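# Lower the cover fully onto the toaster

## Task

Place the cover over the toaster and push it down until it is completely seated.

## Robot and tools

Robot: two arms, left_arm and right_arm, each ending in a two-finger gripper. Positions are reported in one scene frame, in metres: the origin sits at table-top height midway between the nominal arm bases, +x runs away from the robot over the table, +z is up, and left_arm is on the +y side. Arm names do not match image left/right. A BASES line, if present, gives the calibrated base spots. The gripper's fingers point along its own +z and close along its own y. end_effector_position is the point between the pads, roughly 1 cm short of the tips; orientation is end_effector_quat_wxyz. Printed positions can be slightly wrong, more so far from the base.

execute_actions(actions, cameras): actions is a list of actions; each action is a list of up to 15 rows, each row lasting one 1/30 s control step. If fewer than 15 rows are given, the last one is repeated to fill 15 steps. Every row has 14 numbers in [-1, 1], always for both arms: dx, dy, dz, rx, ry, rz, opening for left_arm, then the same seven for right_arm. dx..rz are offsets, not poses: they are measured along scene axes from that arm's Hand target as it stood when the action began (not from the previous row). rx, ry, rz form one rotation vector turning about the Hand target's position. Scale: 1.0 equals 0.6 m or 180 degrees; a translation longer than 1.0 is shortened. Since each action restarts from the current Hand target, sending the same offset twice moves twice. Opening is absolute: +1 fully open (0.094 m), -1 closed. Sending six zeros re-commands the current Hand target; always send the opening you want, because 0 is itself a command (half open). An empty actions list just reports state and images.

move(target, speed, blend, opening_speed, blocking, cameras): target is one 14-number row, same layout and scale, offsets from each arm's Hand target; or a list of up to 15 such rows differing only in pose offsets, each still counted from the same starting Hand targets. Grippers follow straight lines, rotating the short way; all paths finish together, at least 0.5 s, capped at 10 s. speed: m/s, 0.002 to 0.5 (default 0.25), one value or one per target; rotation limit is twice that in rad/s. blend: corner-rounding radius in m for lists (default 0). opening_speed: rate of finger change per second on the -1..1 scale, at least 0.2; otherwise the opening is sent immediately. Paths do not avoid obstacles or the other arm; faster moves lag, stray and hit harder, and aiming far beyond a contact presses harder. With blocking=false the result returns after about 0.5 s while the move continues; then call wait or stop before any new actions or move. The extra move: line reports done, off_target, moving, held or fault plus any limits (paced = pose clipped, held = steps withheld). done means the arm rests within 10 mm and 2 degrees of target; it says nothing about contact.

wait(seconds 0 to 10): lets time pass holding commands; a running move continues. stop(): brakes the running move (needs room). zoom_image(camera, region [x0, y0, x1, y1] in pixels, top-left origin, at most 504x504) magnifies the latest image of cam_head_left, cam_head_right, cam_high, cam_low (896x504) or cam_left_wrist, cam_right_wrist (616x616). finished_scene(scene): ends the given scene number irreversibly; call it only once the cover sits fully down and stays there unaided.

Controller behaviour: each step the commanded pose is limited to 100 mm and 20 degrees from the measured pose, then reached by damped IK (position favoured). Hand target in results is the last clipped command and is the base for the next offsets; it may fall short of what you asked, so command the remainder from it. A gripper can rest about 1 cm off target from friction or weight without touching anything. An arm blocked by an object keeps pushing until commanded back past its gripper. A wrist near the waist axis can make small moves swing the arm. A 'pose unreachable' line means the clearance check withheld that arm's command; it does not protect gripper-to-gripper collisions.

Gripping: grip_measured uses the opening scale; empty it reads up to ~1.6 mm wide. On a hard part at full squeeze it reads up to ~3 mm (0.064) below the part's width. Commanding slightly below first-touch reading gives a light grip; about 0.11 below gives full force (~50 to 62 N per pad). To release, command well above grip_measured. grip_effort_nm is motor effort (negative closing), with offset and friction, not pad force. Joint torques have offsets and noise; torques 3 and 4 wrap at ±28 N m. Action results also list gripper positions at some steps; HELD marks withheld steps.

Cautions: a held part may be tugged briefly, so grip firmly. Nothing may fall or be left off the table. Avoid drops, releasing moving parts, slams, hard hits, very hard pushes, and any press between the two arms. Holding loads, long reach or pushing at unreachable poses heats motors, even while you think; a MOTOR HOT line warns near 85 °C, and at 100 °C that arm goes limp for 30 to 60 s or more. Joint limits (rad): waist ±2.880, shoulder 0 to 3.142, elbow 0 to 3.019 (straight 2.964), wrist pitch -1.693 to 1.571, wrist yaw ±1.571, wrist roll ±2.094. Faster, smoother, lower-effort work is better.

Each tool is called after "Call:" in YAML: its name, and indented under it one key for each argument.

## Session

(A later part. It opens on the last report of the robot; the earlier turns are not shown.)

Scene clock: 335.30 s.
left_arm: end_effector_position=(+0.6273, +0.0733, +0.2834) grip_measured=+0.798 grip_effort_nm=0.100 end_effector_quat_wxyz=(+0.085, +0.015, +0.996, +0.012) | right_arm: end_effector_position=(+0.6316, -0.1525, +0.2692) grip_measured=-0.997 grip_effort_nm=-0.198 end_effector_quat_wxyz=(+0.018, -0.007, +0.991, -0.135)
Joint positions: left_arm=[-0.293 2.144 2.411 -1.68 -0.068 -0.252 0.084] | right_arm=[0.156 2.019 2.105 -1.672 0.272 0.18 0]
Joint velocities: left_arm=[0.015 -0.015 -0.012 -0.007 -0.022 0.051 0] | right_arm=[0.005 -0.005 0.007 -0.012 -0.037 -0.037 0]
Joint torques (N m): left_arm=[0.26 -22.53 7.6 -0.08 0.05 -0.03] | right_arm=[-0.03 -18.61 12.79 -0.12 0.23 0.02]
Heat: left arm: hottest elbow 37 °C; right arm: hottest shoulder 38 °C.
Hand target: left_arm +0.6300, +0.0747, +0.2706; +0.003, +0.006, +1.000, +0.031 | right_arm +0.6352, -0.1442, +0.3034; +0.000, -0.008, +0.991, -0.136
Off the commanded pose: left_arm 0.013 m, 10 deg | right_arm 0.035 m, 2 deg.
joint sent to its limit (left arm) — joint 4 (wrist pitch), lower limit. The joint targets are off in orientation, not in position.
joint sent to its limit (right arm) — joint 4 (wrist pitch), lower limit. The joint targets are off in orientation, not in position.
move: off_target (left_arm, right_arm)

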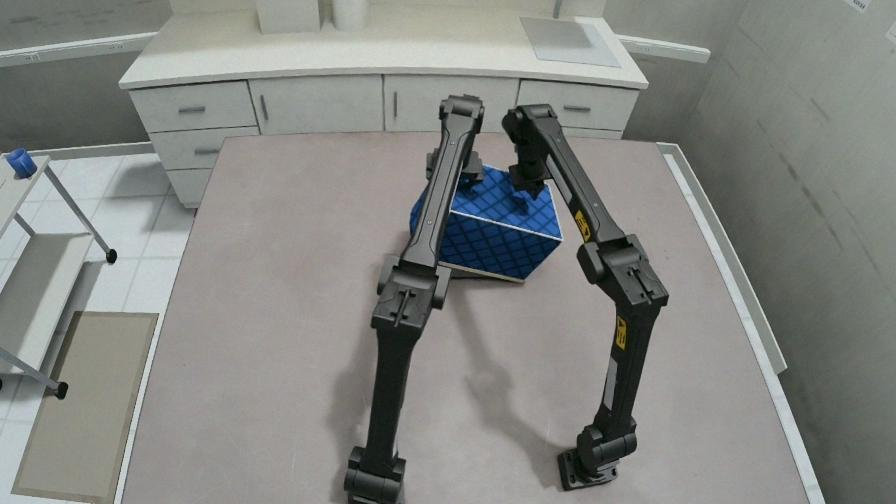

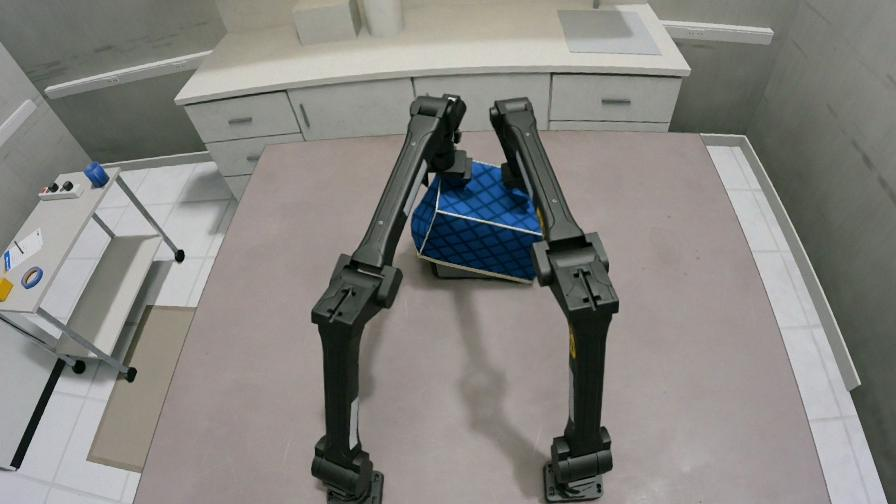

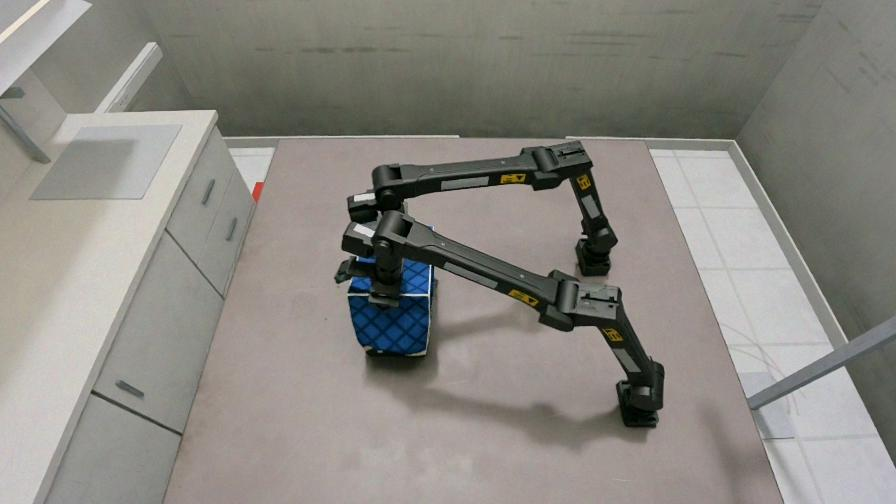

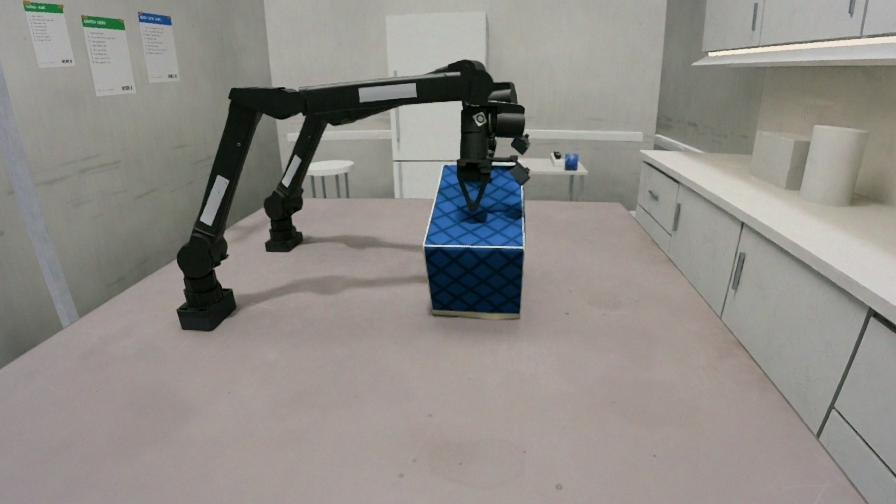

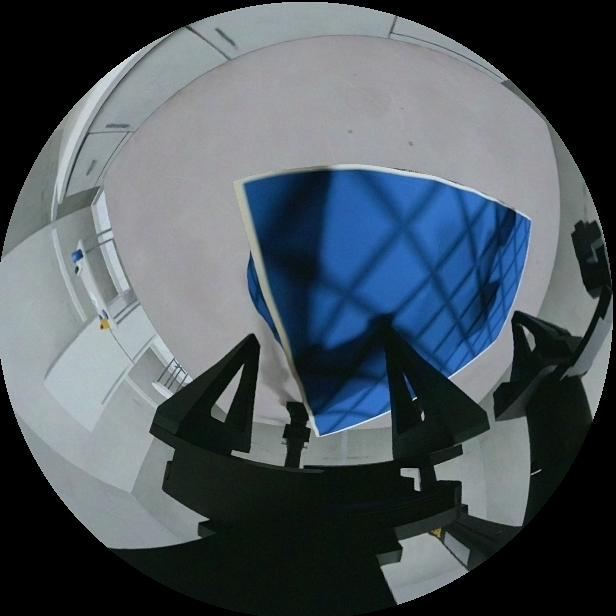

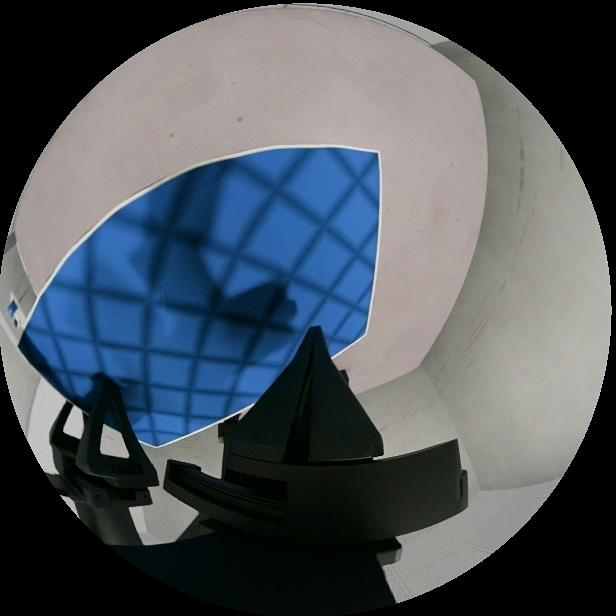

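Call:
move:
  target: [0,0,-0.04,0,0,0,-1,0,0,0,0,0,0,-1]
  speed: 0.1
  opening_speed: 2
  cameras: []

Call:
move:
  target:
    - [0,0.0,-0.08,0,0,0,-1,0,0,0,0,0,0,-1]
    - [0,0.06,-0.13,0,0,0,-1,0,0,0,0,0,0,-1]
  speed: 0.08

Call:
zoom_image:
  camera: "cam_head_right"
  region: [380, 130, 580, 300]

Scene clock: 340.93 s.
left_arm: end_effector_position=(+0.6268, +0.0734, +0.2673) grip_measured=-0.902 grip_effort_nm=-1.018 end_effector_quat_wxyz=(+0.070, +0.012, +0.997, +0.015) | right_arm: end_effector_position=(+0.6316, -0.1525, +0.2692) grip_measured=-0.997 grip_effort_nm=-0.183 end_effector_quat_wxyz=(+0.018, -0.007, +0.991, -0.135)
Joint positions: left_arm=[-0.293 2.159 2.396 -1.681 -0.067 -0.259 0.005] | right_arm=[0.156 2.019 2.105 -1.672 0.272 0.18 0]
Joint velocities: left_arm=[-0.015 -0.005 0.007 0.017 0.037 -0.022 0] | right_arm=[-0.015 0.015 0.022 -0.002 0.007 -0.007 0]
Joint torques (N m): left_arm=[0.21 -22.01 7.31 -0.21 0.05 0] | right_arm=[-0.09 -18.78 12.78 -0.09 0.21 0.02]
Heat: left arm: hottest elbow 37 °C; right arm: hottest shoulder 38 °C.
Hand target: left_arm +0.6301, +0.0751, +0.2468; +0.003, +0.006, +0.999, +0.031 | right_arm +0.6352, -0.1442, +0.3034; +0.000, -0.008, +0.991, -0.136
Off the commanded pose: left_arm 0.021 m, 8 deg | right_arm 0.035 m, 2 deg.
joint sent to its limit (left arm) — joint 4 (wrist pitch), lower limit. The joint targets are off in orientation, not in position.
joint sent to its limit (right arm) — joint 4 (wrist pitch), lower limit. The joint targets are off in orientation, not in position.
move: off_target (left_arm, right_arm)
No camera images: "cameras" was empty.

Scene clock: 342.87 s.
left_arm: end_effector_position=(+0.6264, +0.0980, +0.2316) grip_measured=-0.903 grip_effort_nm=-1.023 end_effector_quat_wxyz=(+0.052, +0.006, +0.998, +0.019) | right_arm: end_effector_position=(+0.6316, -0.1525, +0.2692) grip_measured=-0.997 grip_effort_nm=-0.193 end_effector_quat_wxyz=(+0.018, -0.007, +0.991, -0.135)
Joint positions: left_arm=[-0.257 2.139 2.269 -1.609 -0.062 -0.237 0.005] | right_arm=[0.156 2.019 2.105 -1.672 0.272 0.18 0]
Joint velocities: left_arm=[-0.005 -0.005 0.002 0.007 -0.051 -0.081 -0.001] | right_arm=[-0.024 -0.015 -0.007 -0.002 -0.007 -0.022 0]
Joint torques (N m): left_arm=[1.73 -18.37 4.55 0.32 0 0.21] | right_arm=[-0.09 -18.84 12.79 -0.12 0.22 0.03]
Heat: left arm: hottest elbow 37 °C; right arm: hottest shoulder 38 °C.
Hand target: left_arm +0.6306, +0.1123, +0.1694; +0.004, +0.005, +0.999, +0.031 | right_arm +0.6352, -0.1442, +0.3034; +0.000, -0.008, +0.991, -0.136
Off the commanded pose: left_arm 0.064 m, 6 deg | right_arm 0.035 m, 2 deg.
joint sent to its limit (right arm) — joint 4 (wrist pitch), lower limit. The joint targets are off in orientation, not in position.
move: off_target (left_arm, right_arm)

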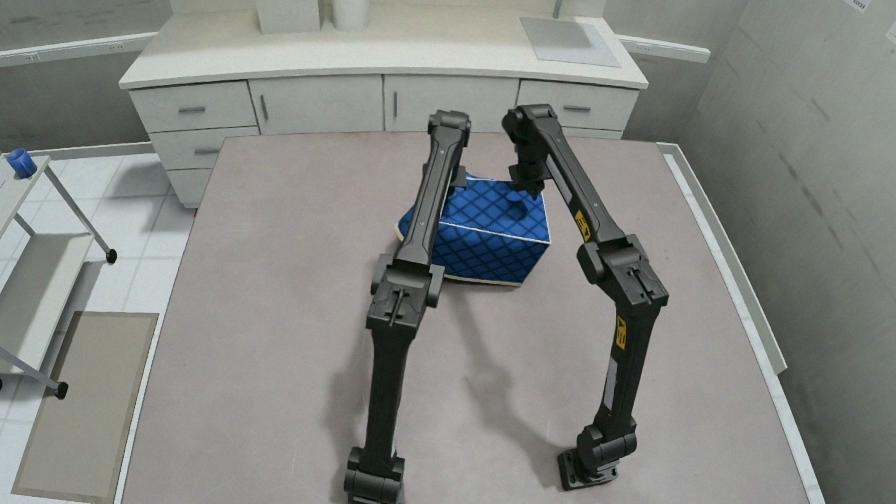

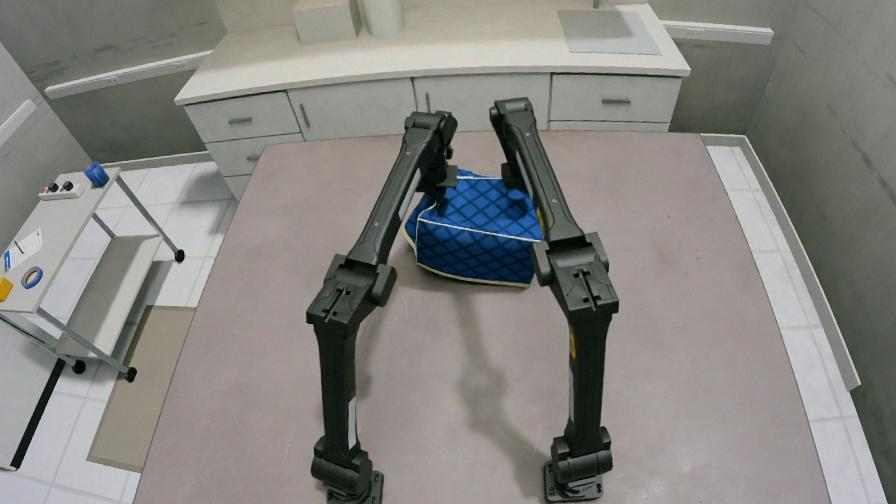

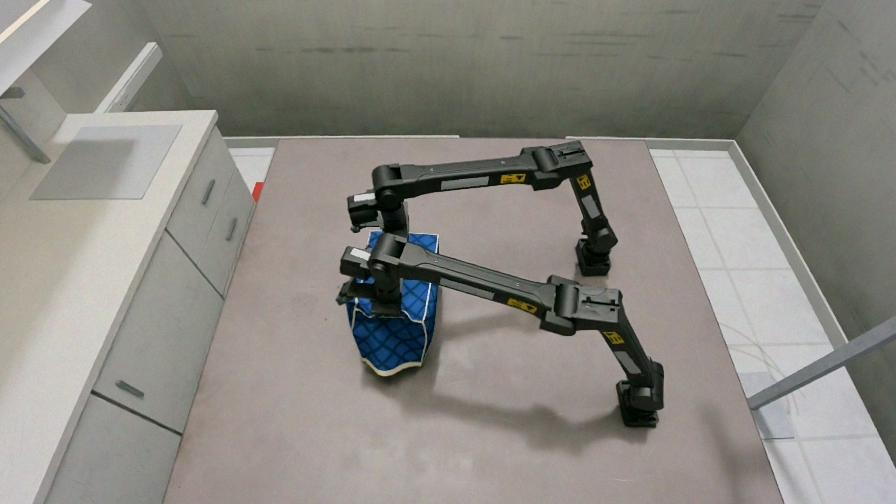

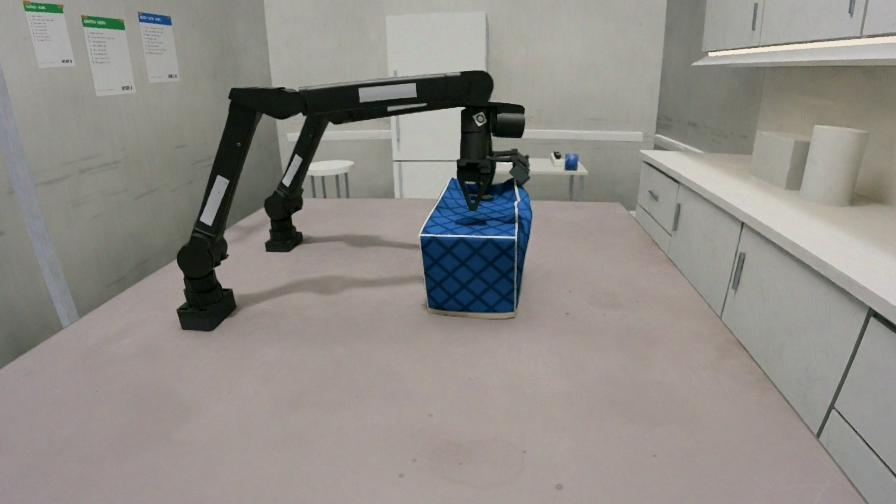

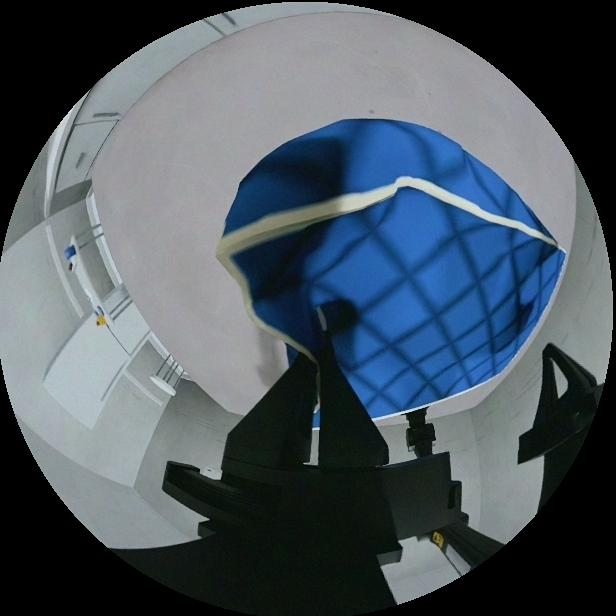

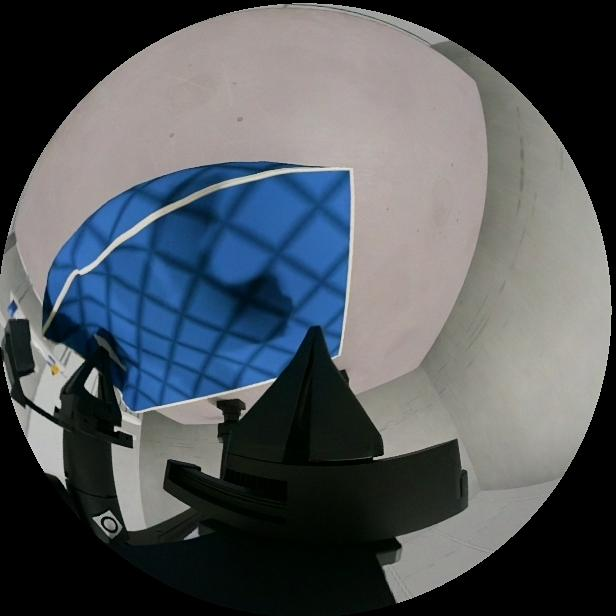

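Scaled by 2.520.

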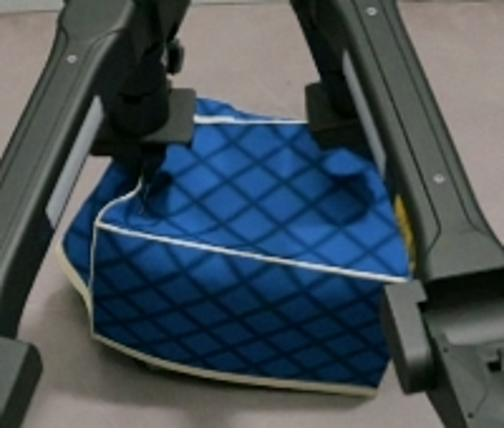

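Call:
move:
  target:
    - [0,0.06,0.05,0,0,0,-1,0,0,0,0,0,0,-1]
    - [0,0.075,0.0,0,0,0,-1,0,0,0,0,0,0,-1]
  speed: 0.1

Call:
zoom_image:
  camera: "cam_head_right"
  region: [380, 130, 580, 300]

Call:
zoom_image:
  camera: "cam_head_left"
  region: [380, 130, 580, 300]

Call:
zoom_image:
  camera: "cam_high"
  region: [310, 200, 480, 400]

Scene clock: 349.23 s.
left_arm: end_effector_position=(+0.6270, +0.1295, +0.2232) grip_measured=-0.903 grip_effort_nm=-1.023 end_effector_quat_wxyz=(+0.046, +0.013, +0.999, +0.015) | right_arm: end_effector_position=(+0.6316, -0.1525, +0.2692) grip_measured=-0.997 grip_effort_nm=-0.183 end_effector_quat_wxyz=(+0.018, -0.007, +0.991, -0.135)
Joint positions: left_arm=[-0.208 2.119 2.214 -1.581 -0.046 -0.175 0.005] | right_arm=[0.156 2.019 2.105 -1.672 0.272 0.18 0]
Joint velocities: left_arm=[-0.024 -0.015 -0.012 0.012 0.037 -0.007 -0.001] | right_arm=[0.005 -0.005 -0.022 -0.012 -0.037 0.007 0]
Joint torques (N m): left_arm=[2.73 -18.96 4.85 0.36 -0.58 0.24] | right_arm=[-0.09 -18.84 12.77 -0.1 0.22 0.02]
Heat: left arm: hottest elbow 36 °C; right arm: hottest shoulder 39 °C.
Hand target: left_arm +0.6310, +0.1571, +0.1699; +0.004, +0.005, +0.999, +0.031 | right_arm +0.6352, -0.1442, +0.3034; +0.000, -0.008, +0.991, -0.136
Off the commanded pose: left_arm 0.061 m, 5 deg | right_arm 0.035 m, 2 deg.
joint sent to its limit (right arm) — joint 4 (wrist pitch), lower limit. The joint targets are off in orientation, not in position.
move: off_target (left_arm, right_arm)

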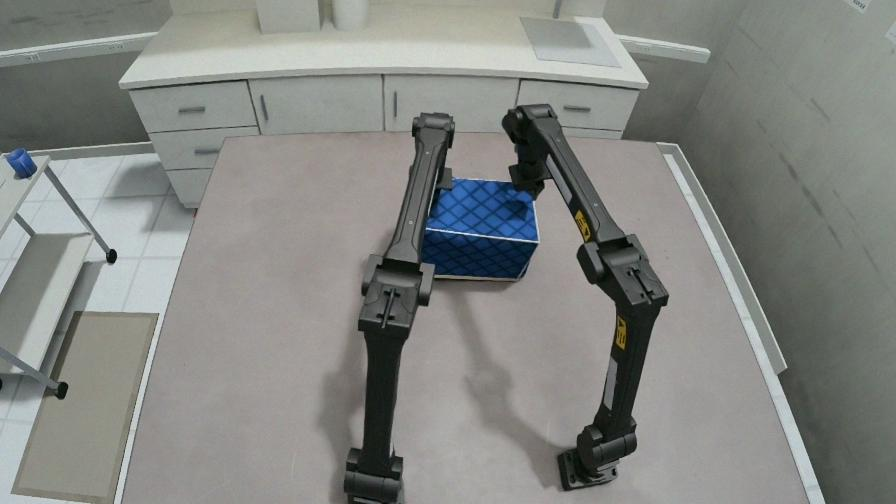

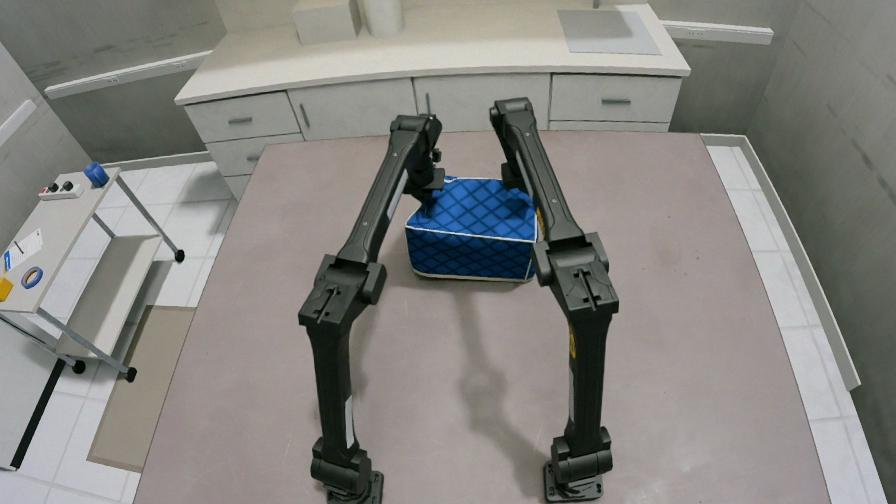

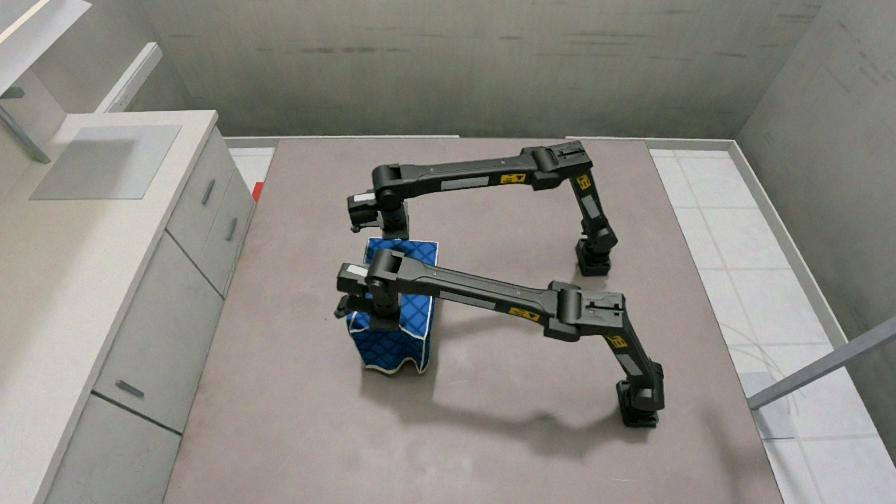

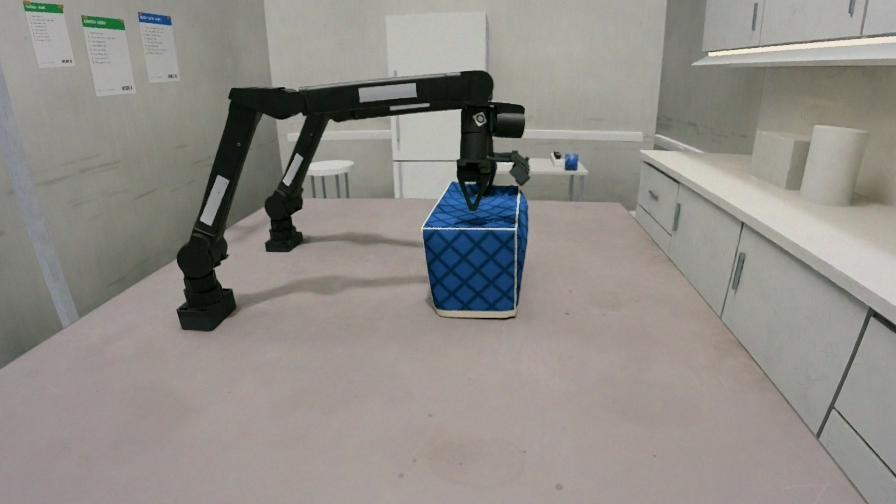

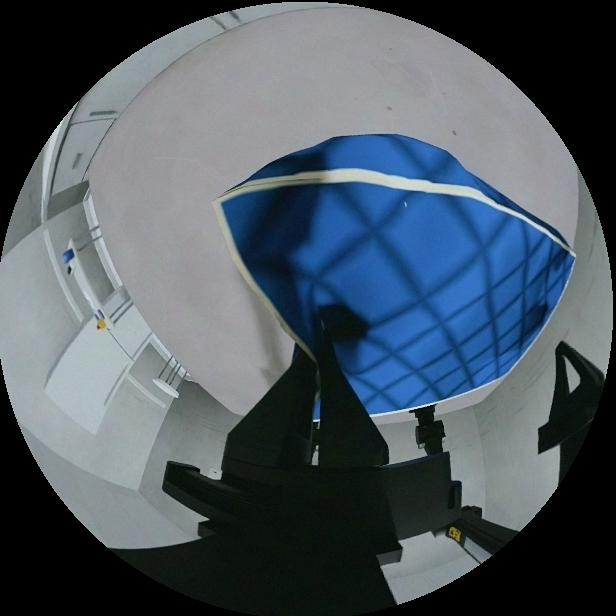

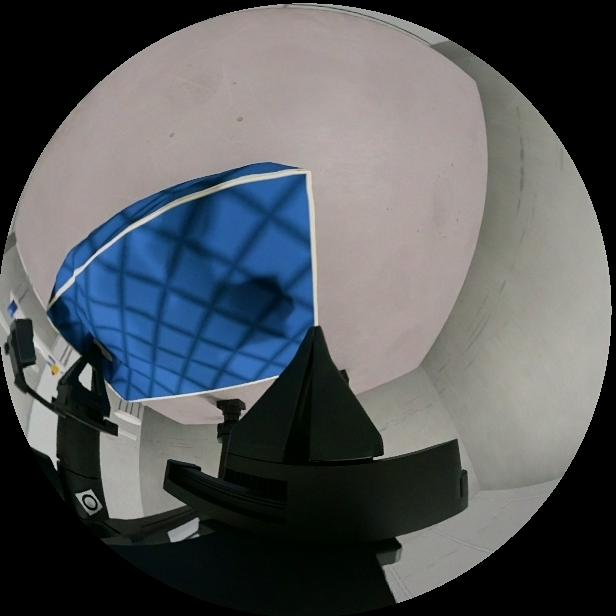

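Scaled by 2.520.

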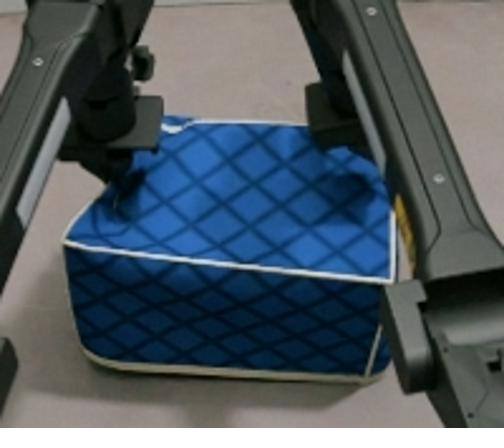

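Scaled by 2.520.

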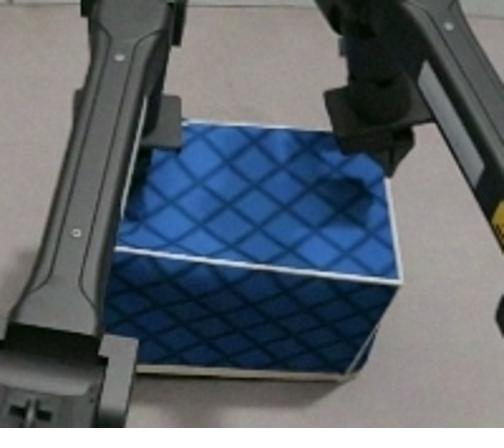

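Scaled by 2.520.

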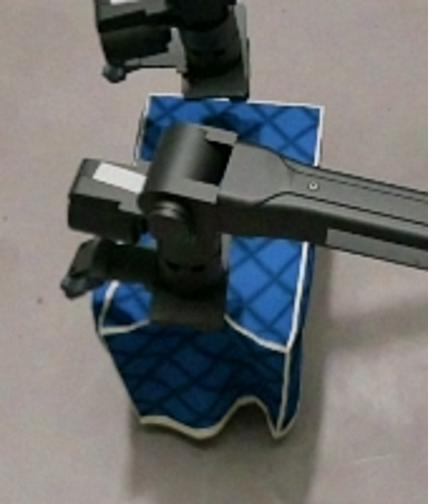

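Call:
move:
  target: [0,-0.035,0.08,0,0,0,0.0,0,0,0,0,0,0,-1]
  speed: 0.1
  opening_speed: 1
  cameras: []

Call:
move:
  target: [0,0,0.17,0,0,0,0.0,0,0.04,0.1,0,0,0,-1]
  speed: 0.15

Call:
zoom_image:
  camera: "cam_head_right"
  region: [380, 130, 580, 300]

Call:
zoom_image:
  camera: "cam_high"
  region: [310, 200, 480, 400]

Scene clock: 356.53 s.
left_arm: end_effector_position=(+0.6241, +0.1415, +0.2215) grip_measured=-0.003 grip_effort_nm=0.120 end_effector_quat_wxyz=(+0.013, +0.008, +0.999, +0.031) | right_arm: end_effector_position=(+0.6316, -0.1525, +0.2692) grip_measured=-0.997 grip_effort_nm=-0.193 end_effector_quat_wxyz=(+0.018, -0.007, +0.991, -0.135)
Joint positions: left_arm=[-0.197 2.166 2.291 -1.681 -0.067 -0.175 0.047] | right_arm=[0.156 2.019 2.105 -1.672 0.272 0.18 0]
Joint velocities: left_arm=[0.005 -0.005 0.017 0.017 0.037 -0.051 0] | right_arm=[-0.015 0.005 0.007 -0.012 0.022 -0.051 0.001]
Joint torques (N m): left_arm=[-0.38 -22.24 9.81 -0.25 0.11 -0.06] | right_arm=[0.03 -18.78 12.77 -0.1 0.22 0.03]
Heat: left arm: hottest elbow 36 °C; right arm: hottest shoulder 39 °C.
Hand target: left_arm +0.6308, +0.1355, +0.2176; +0.004, +0.005, +0.999, +0.031 | right_arm +0.6352, -0.1442, +0.3034; +0.000, -0.008, +0.991, -0.136
Off the commanded pose: left_arm 0.009 m, 1 deg | right_arm 0.035 m, 2 deg.
joint sent to its limit (left arm) — joint 4 (wrist pitch), lower limit. The joint targets still meet the commanded pose.
joint sent to its limit (right arm) — joint 4 (wrist pitch), lower limit. The joint targets are off in orientation, not in position.
move: off_target (right_arm)
No camera images: "cameras" was empty.

Scene clock: 357.87 s.
left_arm: end_effector_position=(+0.6286, +0.1407, +0.2948) grip_measured=-0.002 grip_effort_nm=0.105 end_effector_quat_wxyz=(+0.082, +0.006, +0.996, +0.019) | right_arm: end_effector_position=(+0.6317, -0.1281, +0.3290) grip_measured=-0.997 grip_effort_nm=-0.193 end_effector_quat_wxyz=(+0.079, -0.018, +0.989, -0.122)
Joint positions: left_arm=[-0.197 2.098 2.363 -1.681 -0.067 -0.175 0.047] | right_arm=[0.194 1.96 2.168 -1.672 0.272 0.18 0]
Joint velocities: left_arm=[-0.015 -0.005 -0.007 0.007 -0.022 0.022 -0.001] | right_arm=[-0.005 0.005 -0.012 -0.007 -0.037 0.037 0]
Joint torques (N m): left_arm=[-0.56 -24.41 10.22 -0.03 -0.02 0.05] | right_arm=[-0.03 -17.55 14.13 0.1 0.4 0.07]
Heat: left arm: hottest elbow 36 °C; right arm: hottest shoulder 39 °C.
Hand target: left_arm +0.6307, +0.1340, +0.3195; +0.004, +0.007, +1.000, +0.030 | right_arm +0.6360, -0.1201, +0.3639; +0.000, -0.007, +0.991, -0.135
Off the commanded pose: left_arm 0.025 m, 9 deg | right_arm 0.035 m, 9 deg.
joint sent to its limit (left arm) — joint 4 (wrist pitch), lower limit. The joint targets are off in orientation, not in position.
joint sent to its limit (right arm) — joint 4 (wrist pitch), lower limit. The joint targets are off in orientation, not in position.
move: off_target (left_arm, right_arm)

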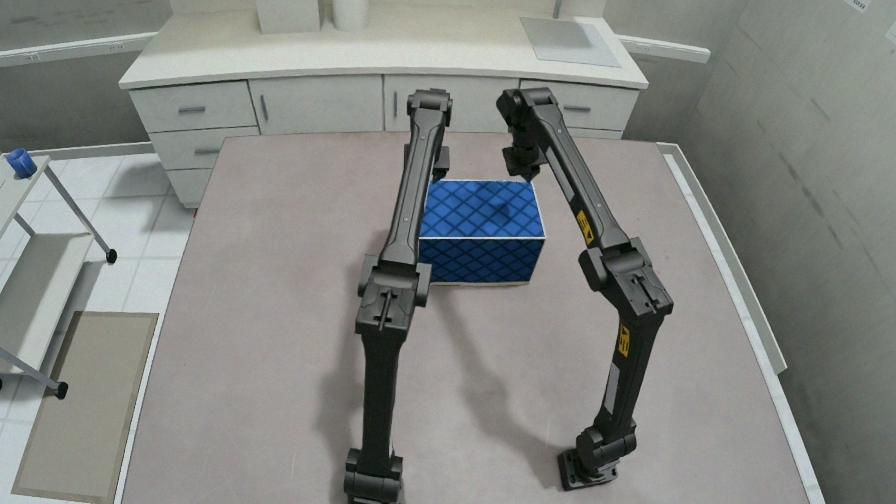

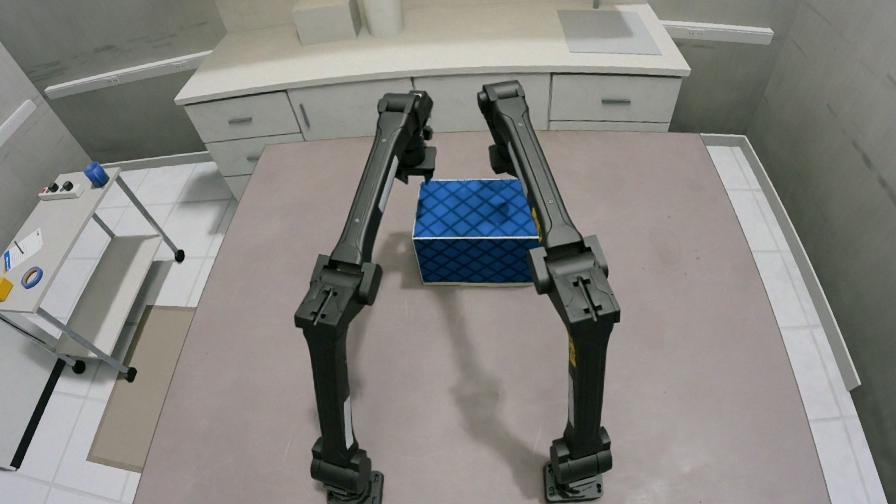

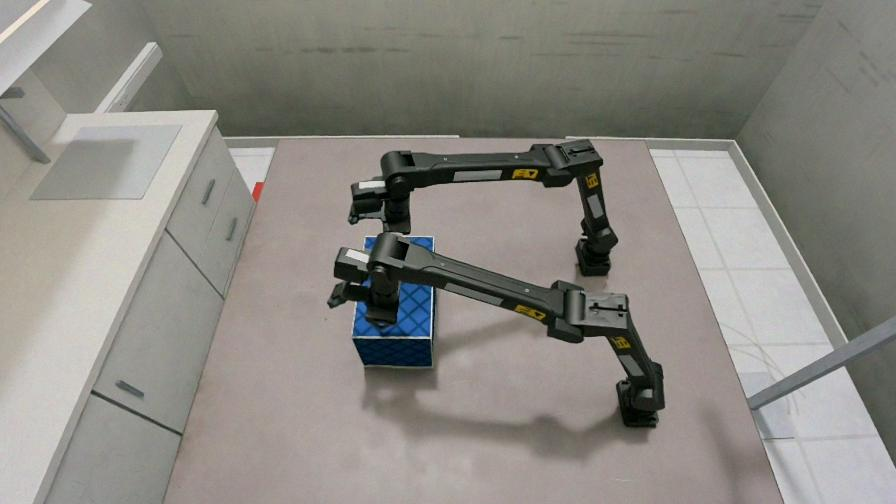

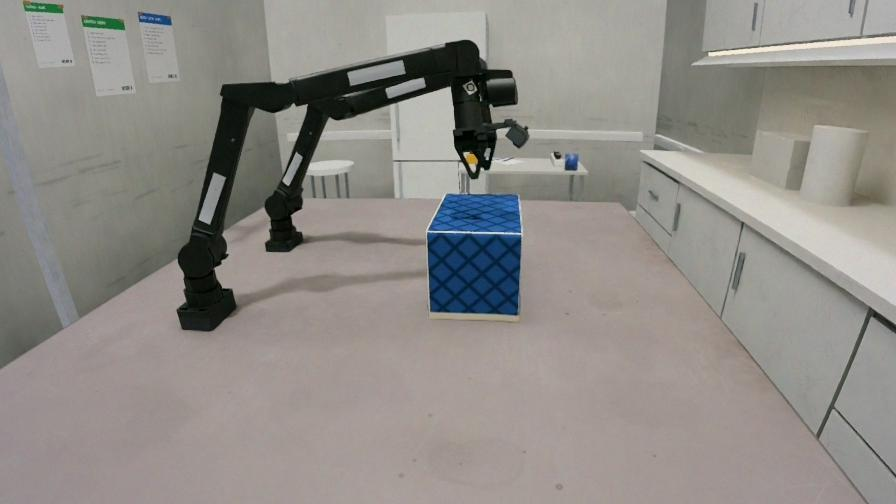

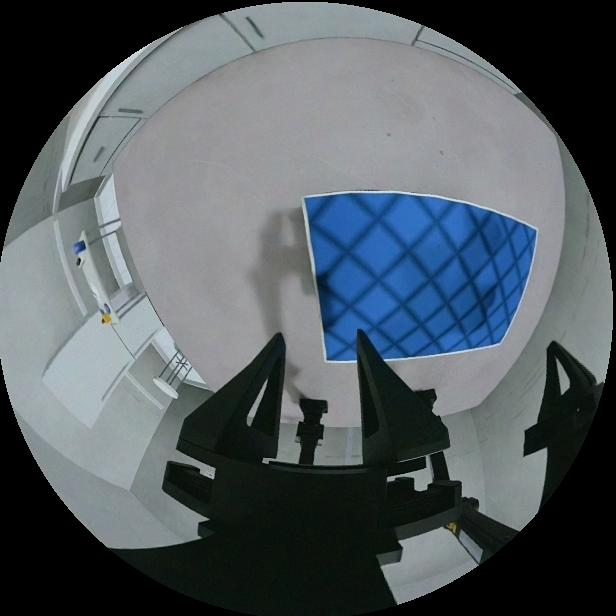

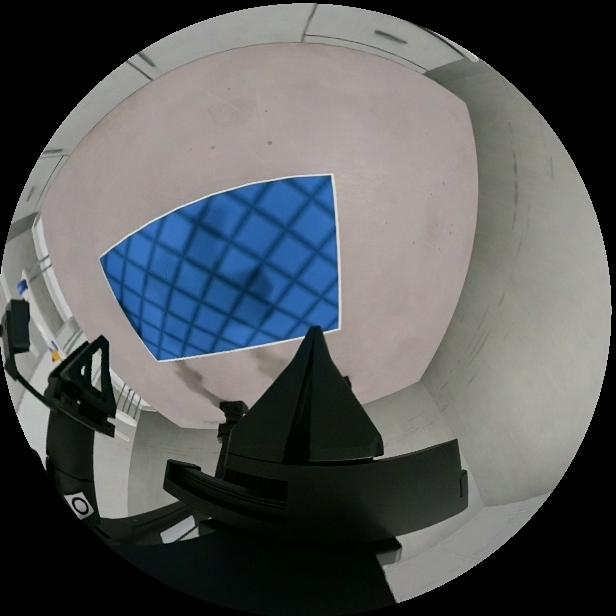

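Scaled by 2.520.

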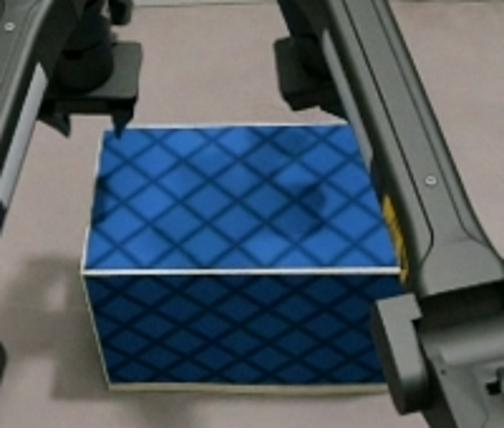

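Scaled by 2.520.

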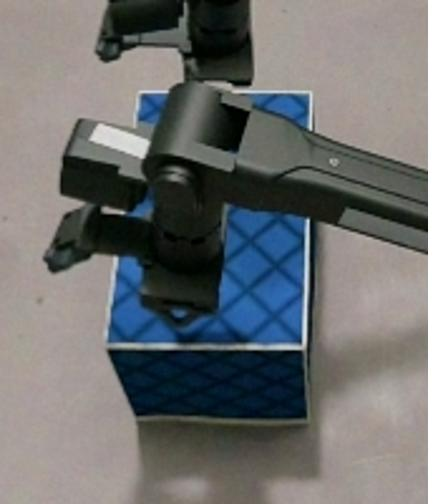

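Call:
zoom_image:
  camera: "cam_low"
  region: [390, 180, 560, 340]

Scaled by 2.965.

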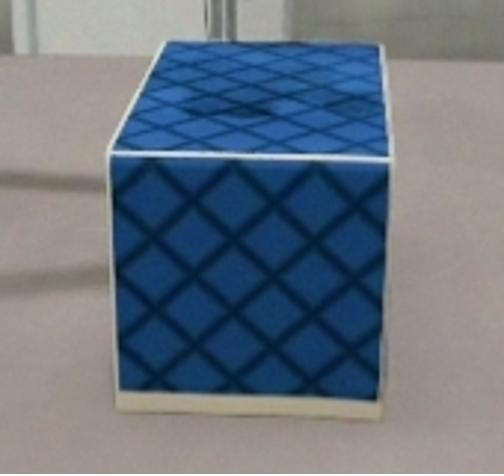

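Fully down.

Call:
finished_scene:
  scene: 1

The scene is finished.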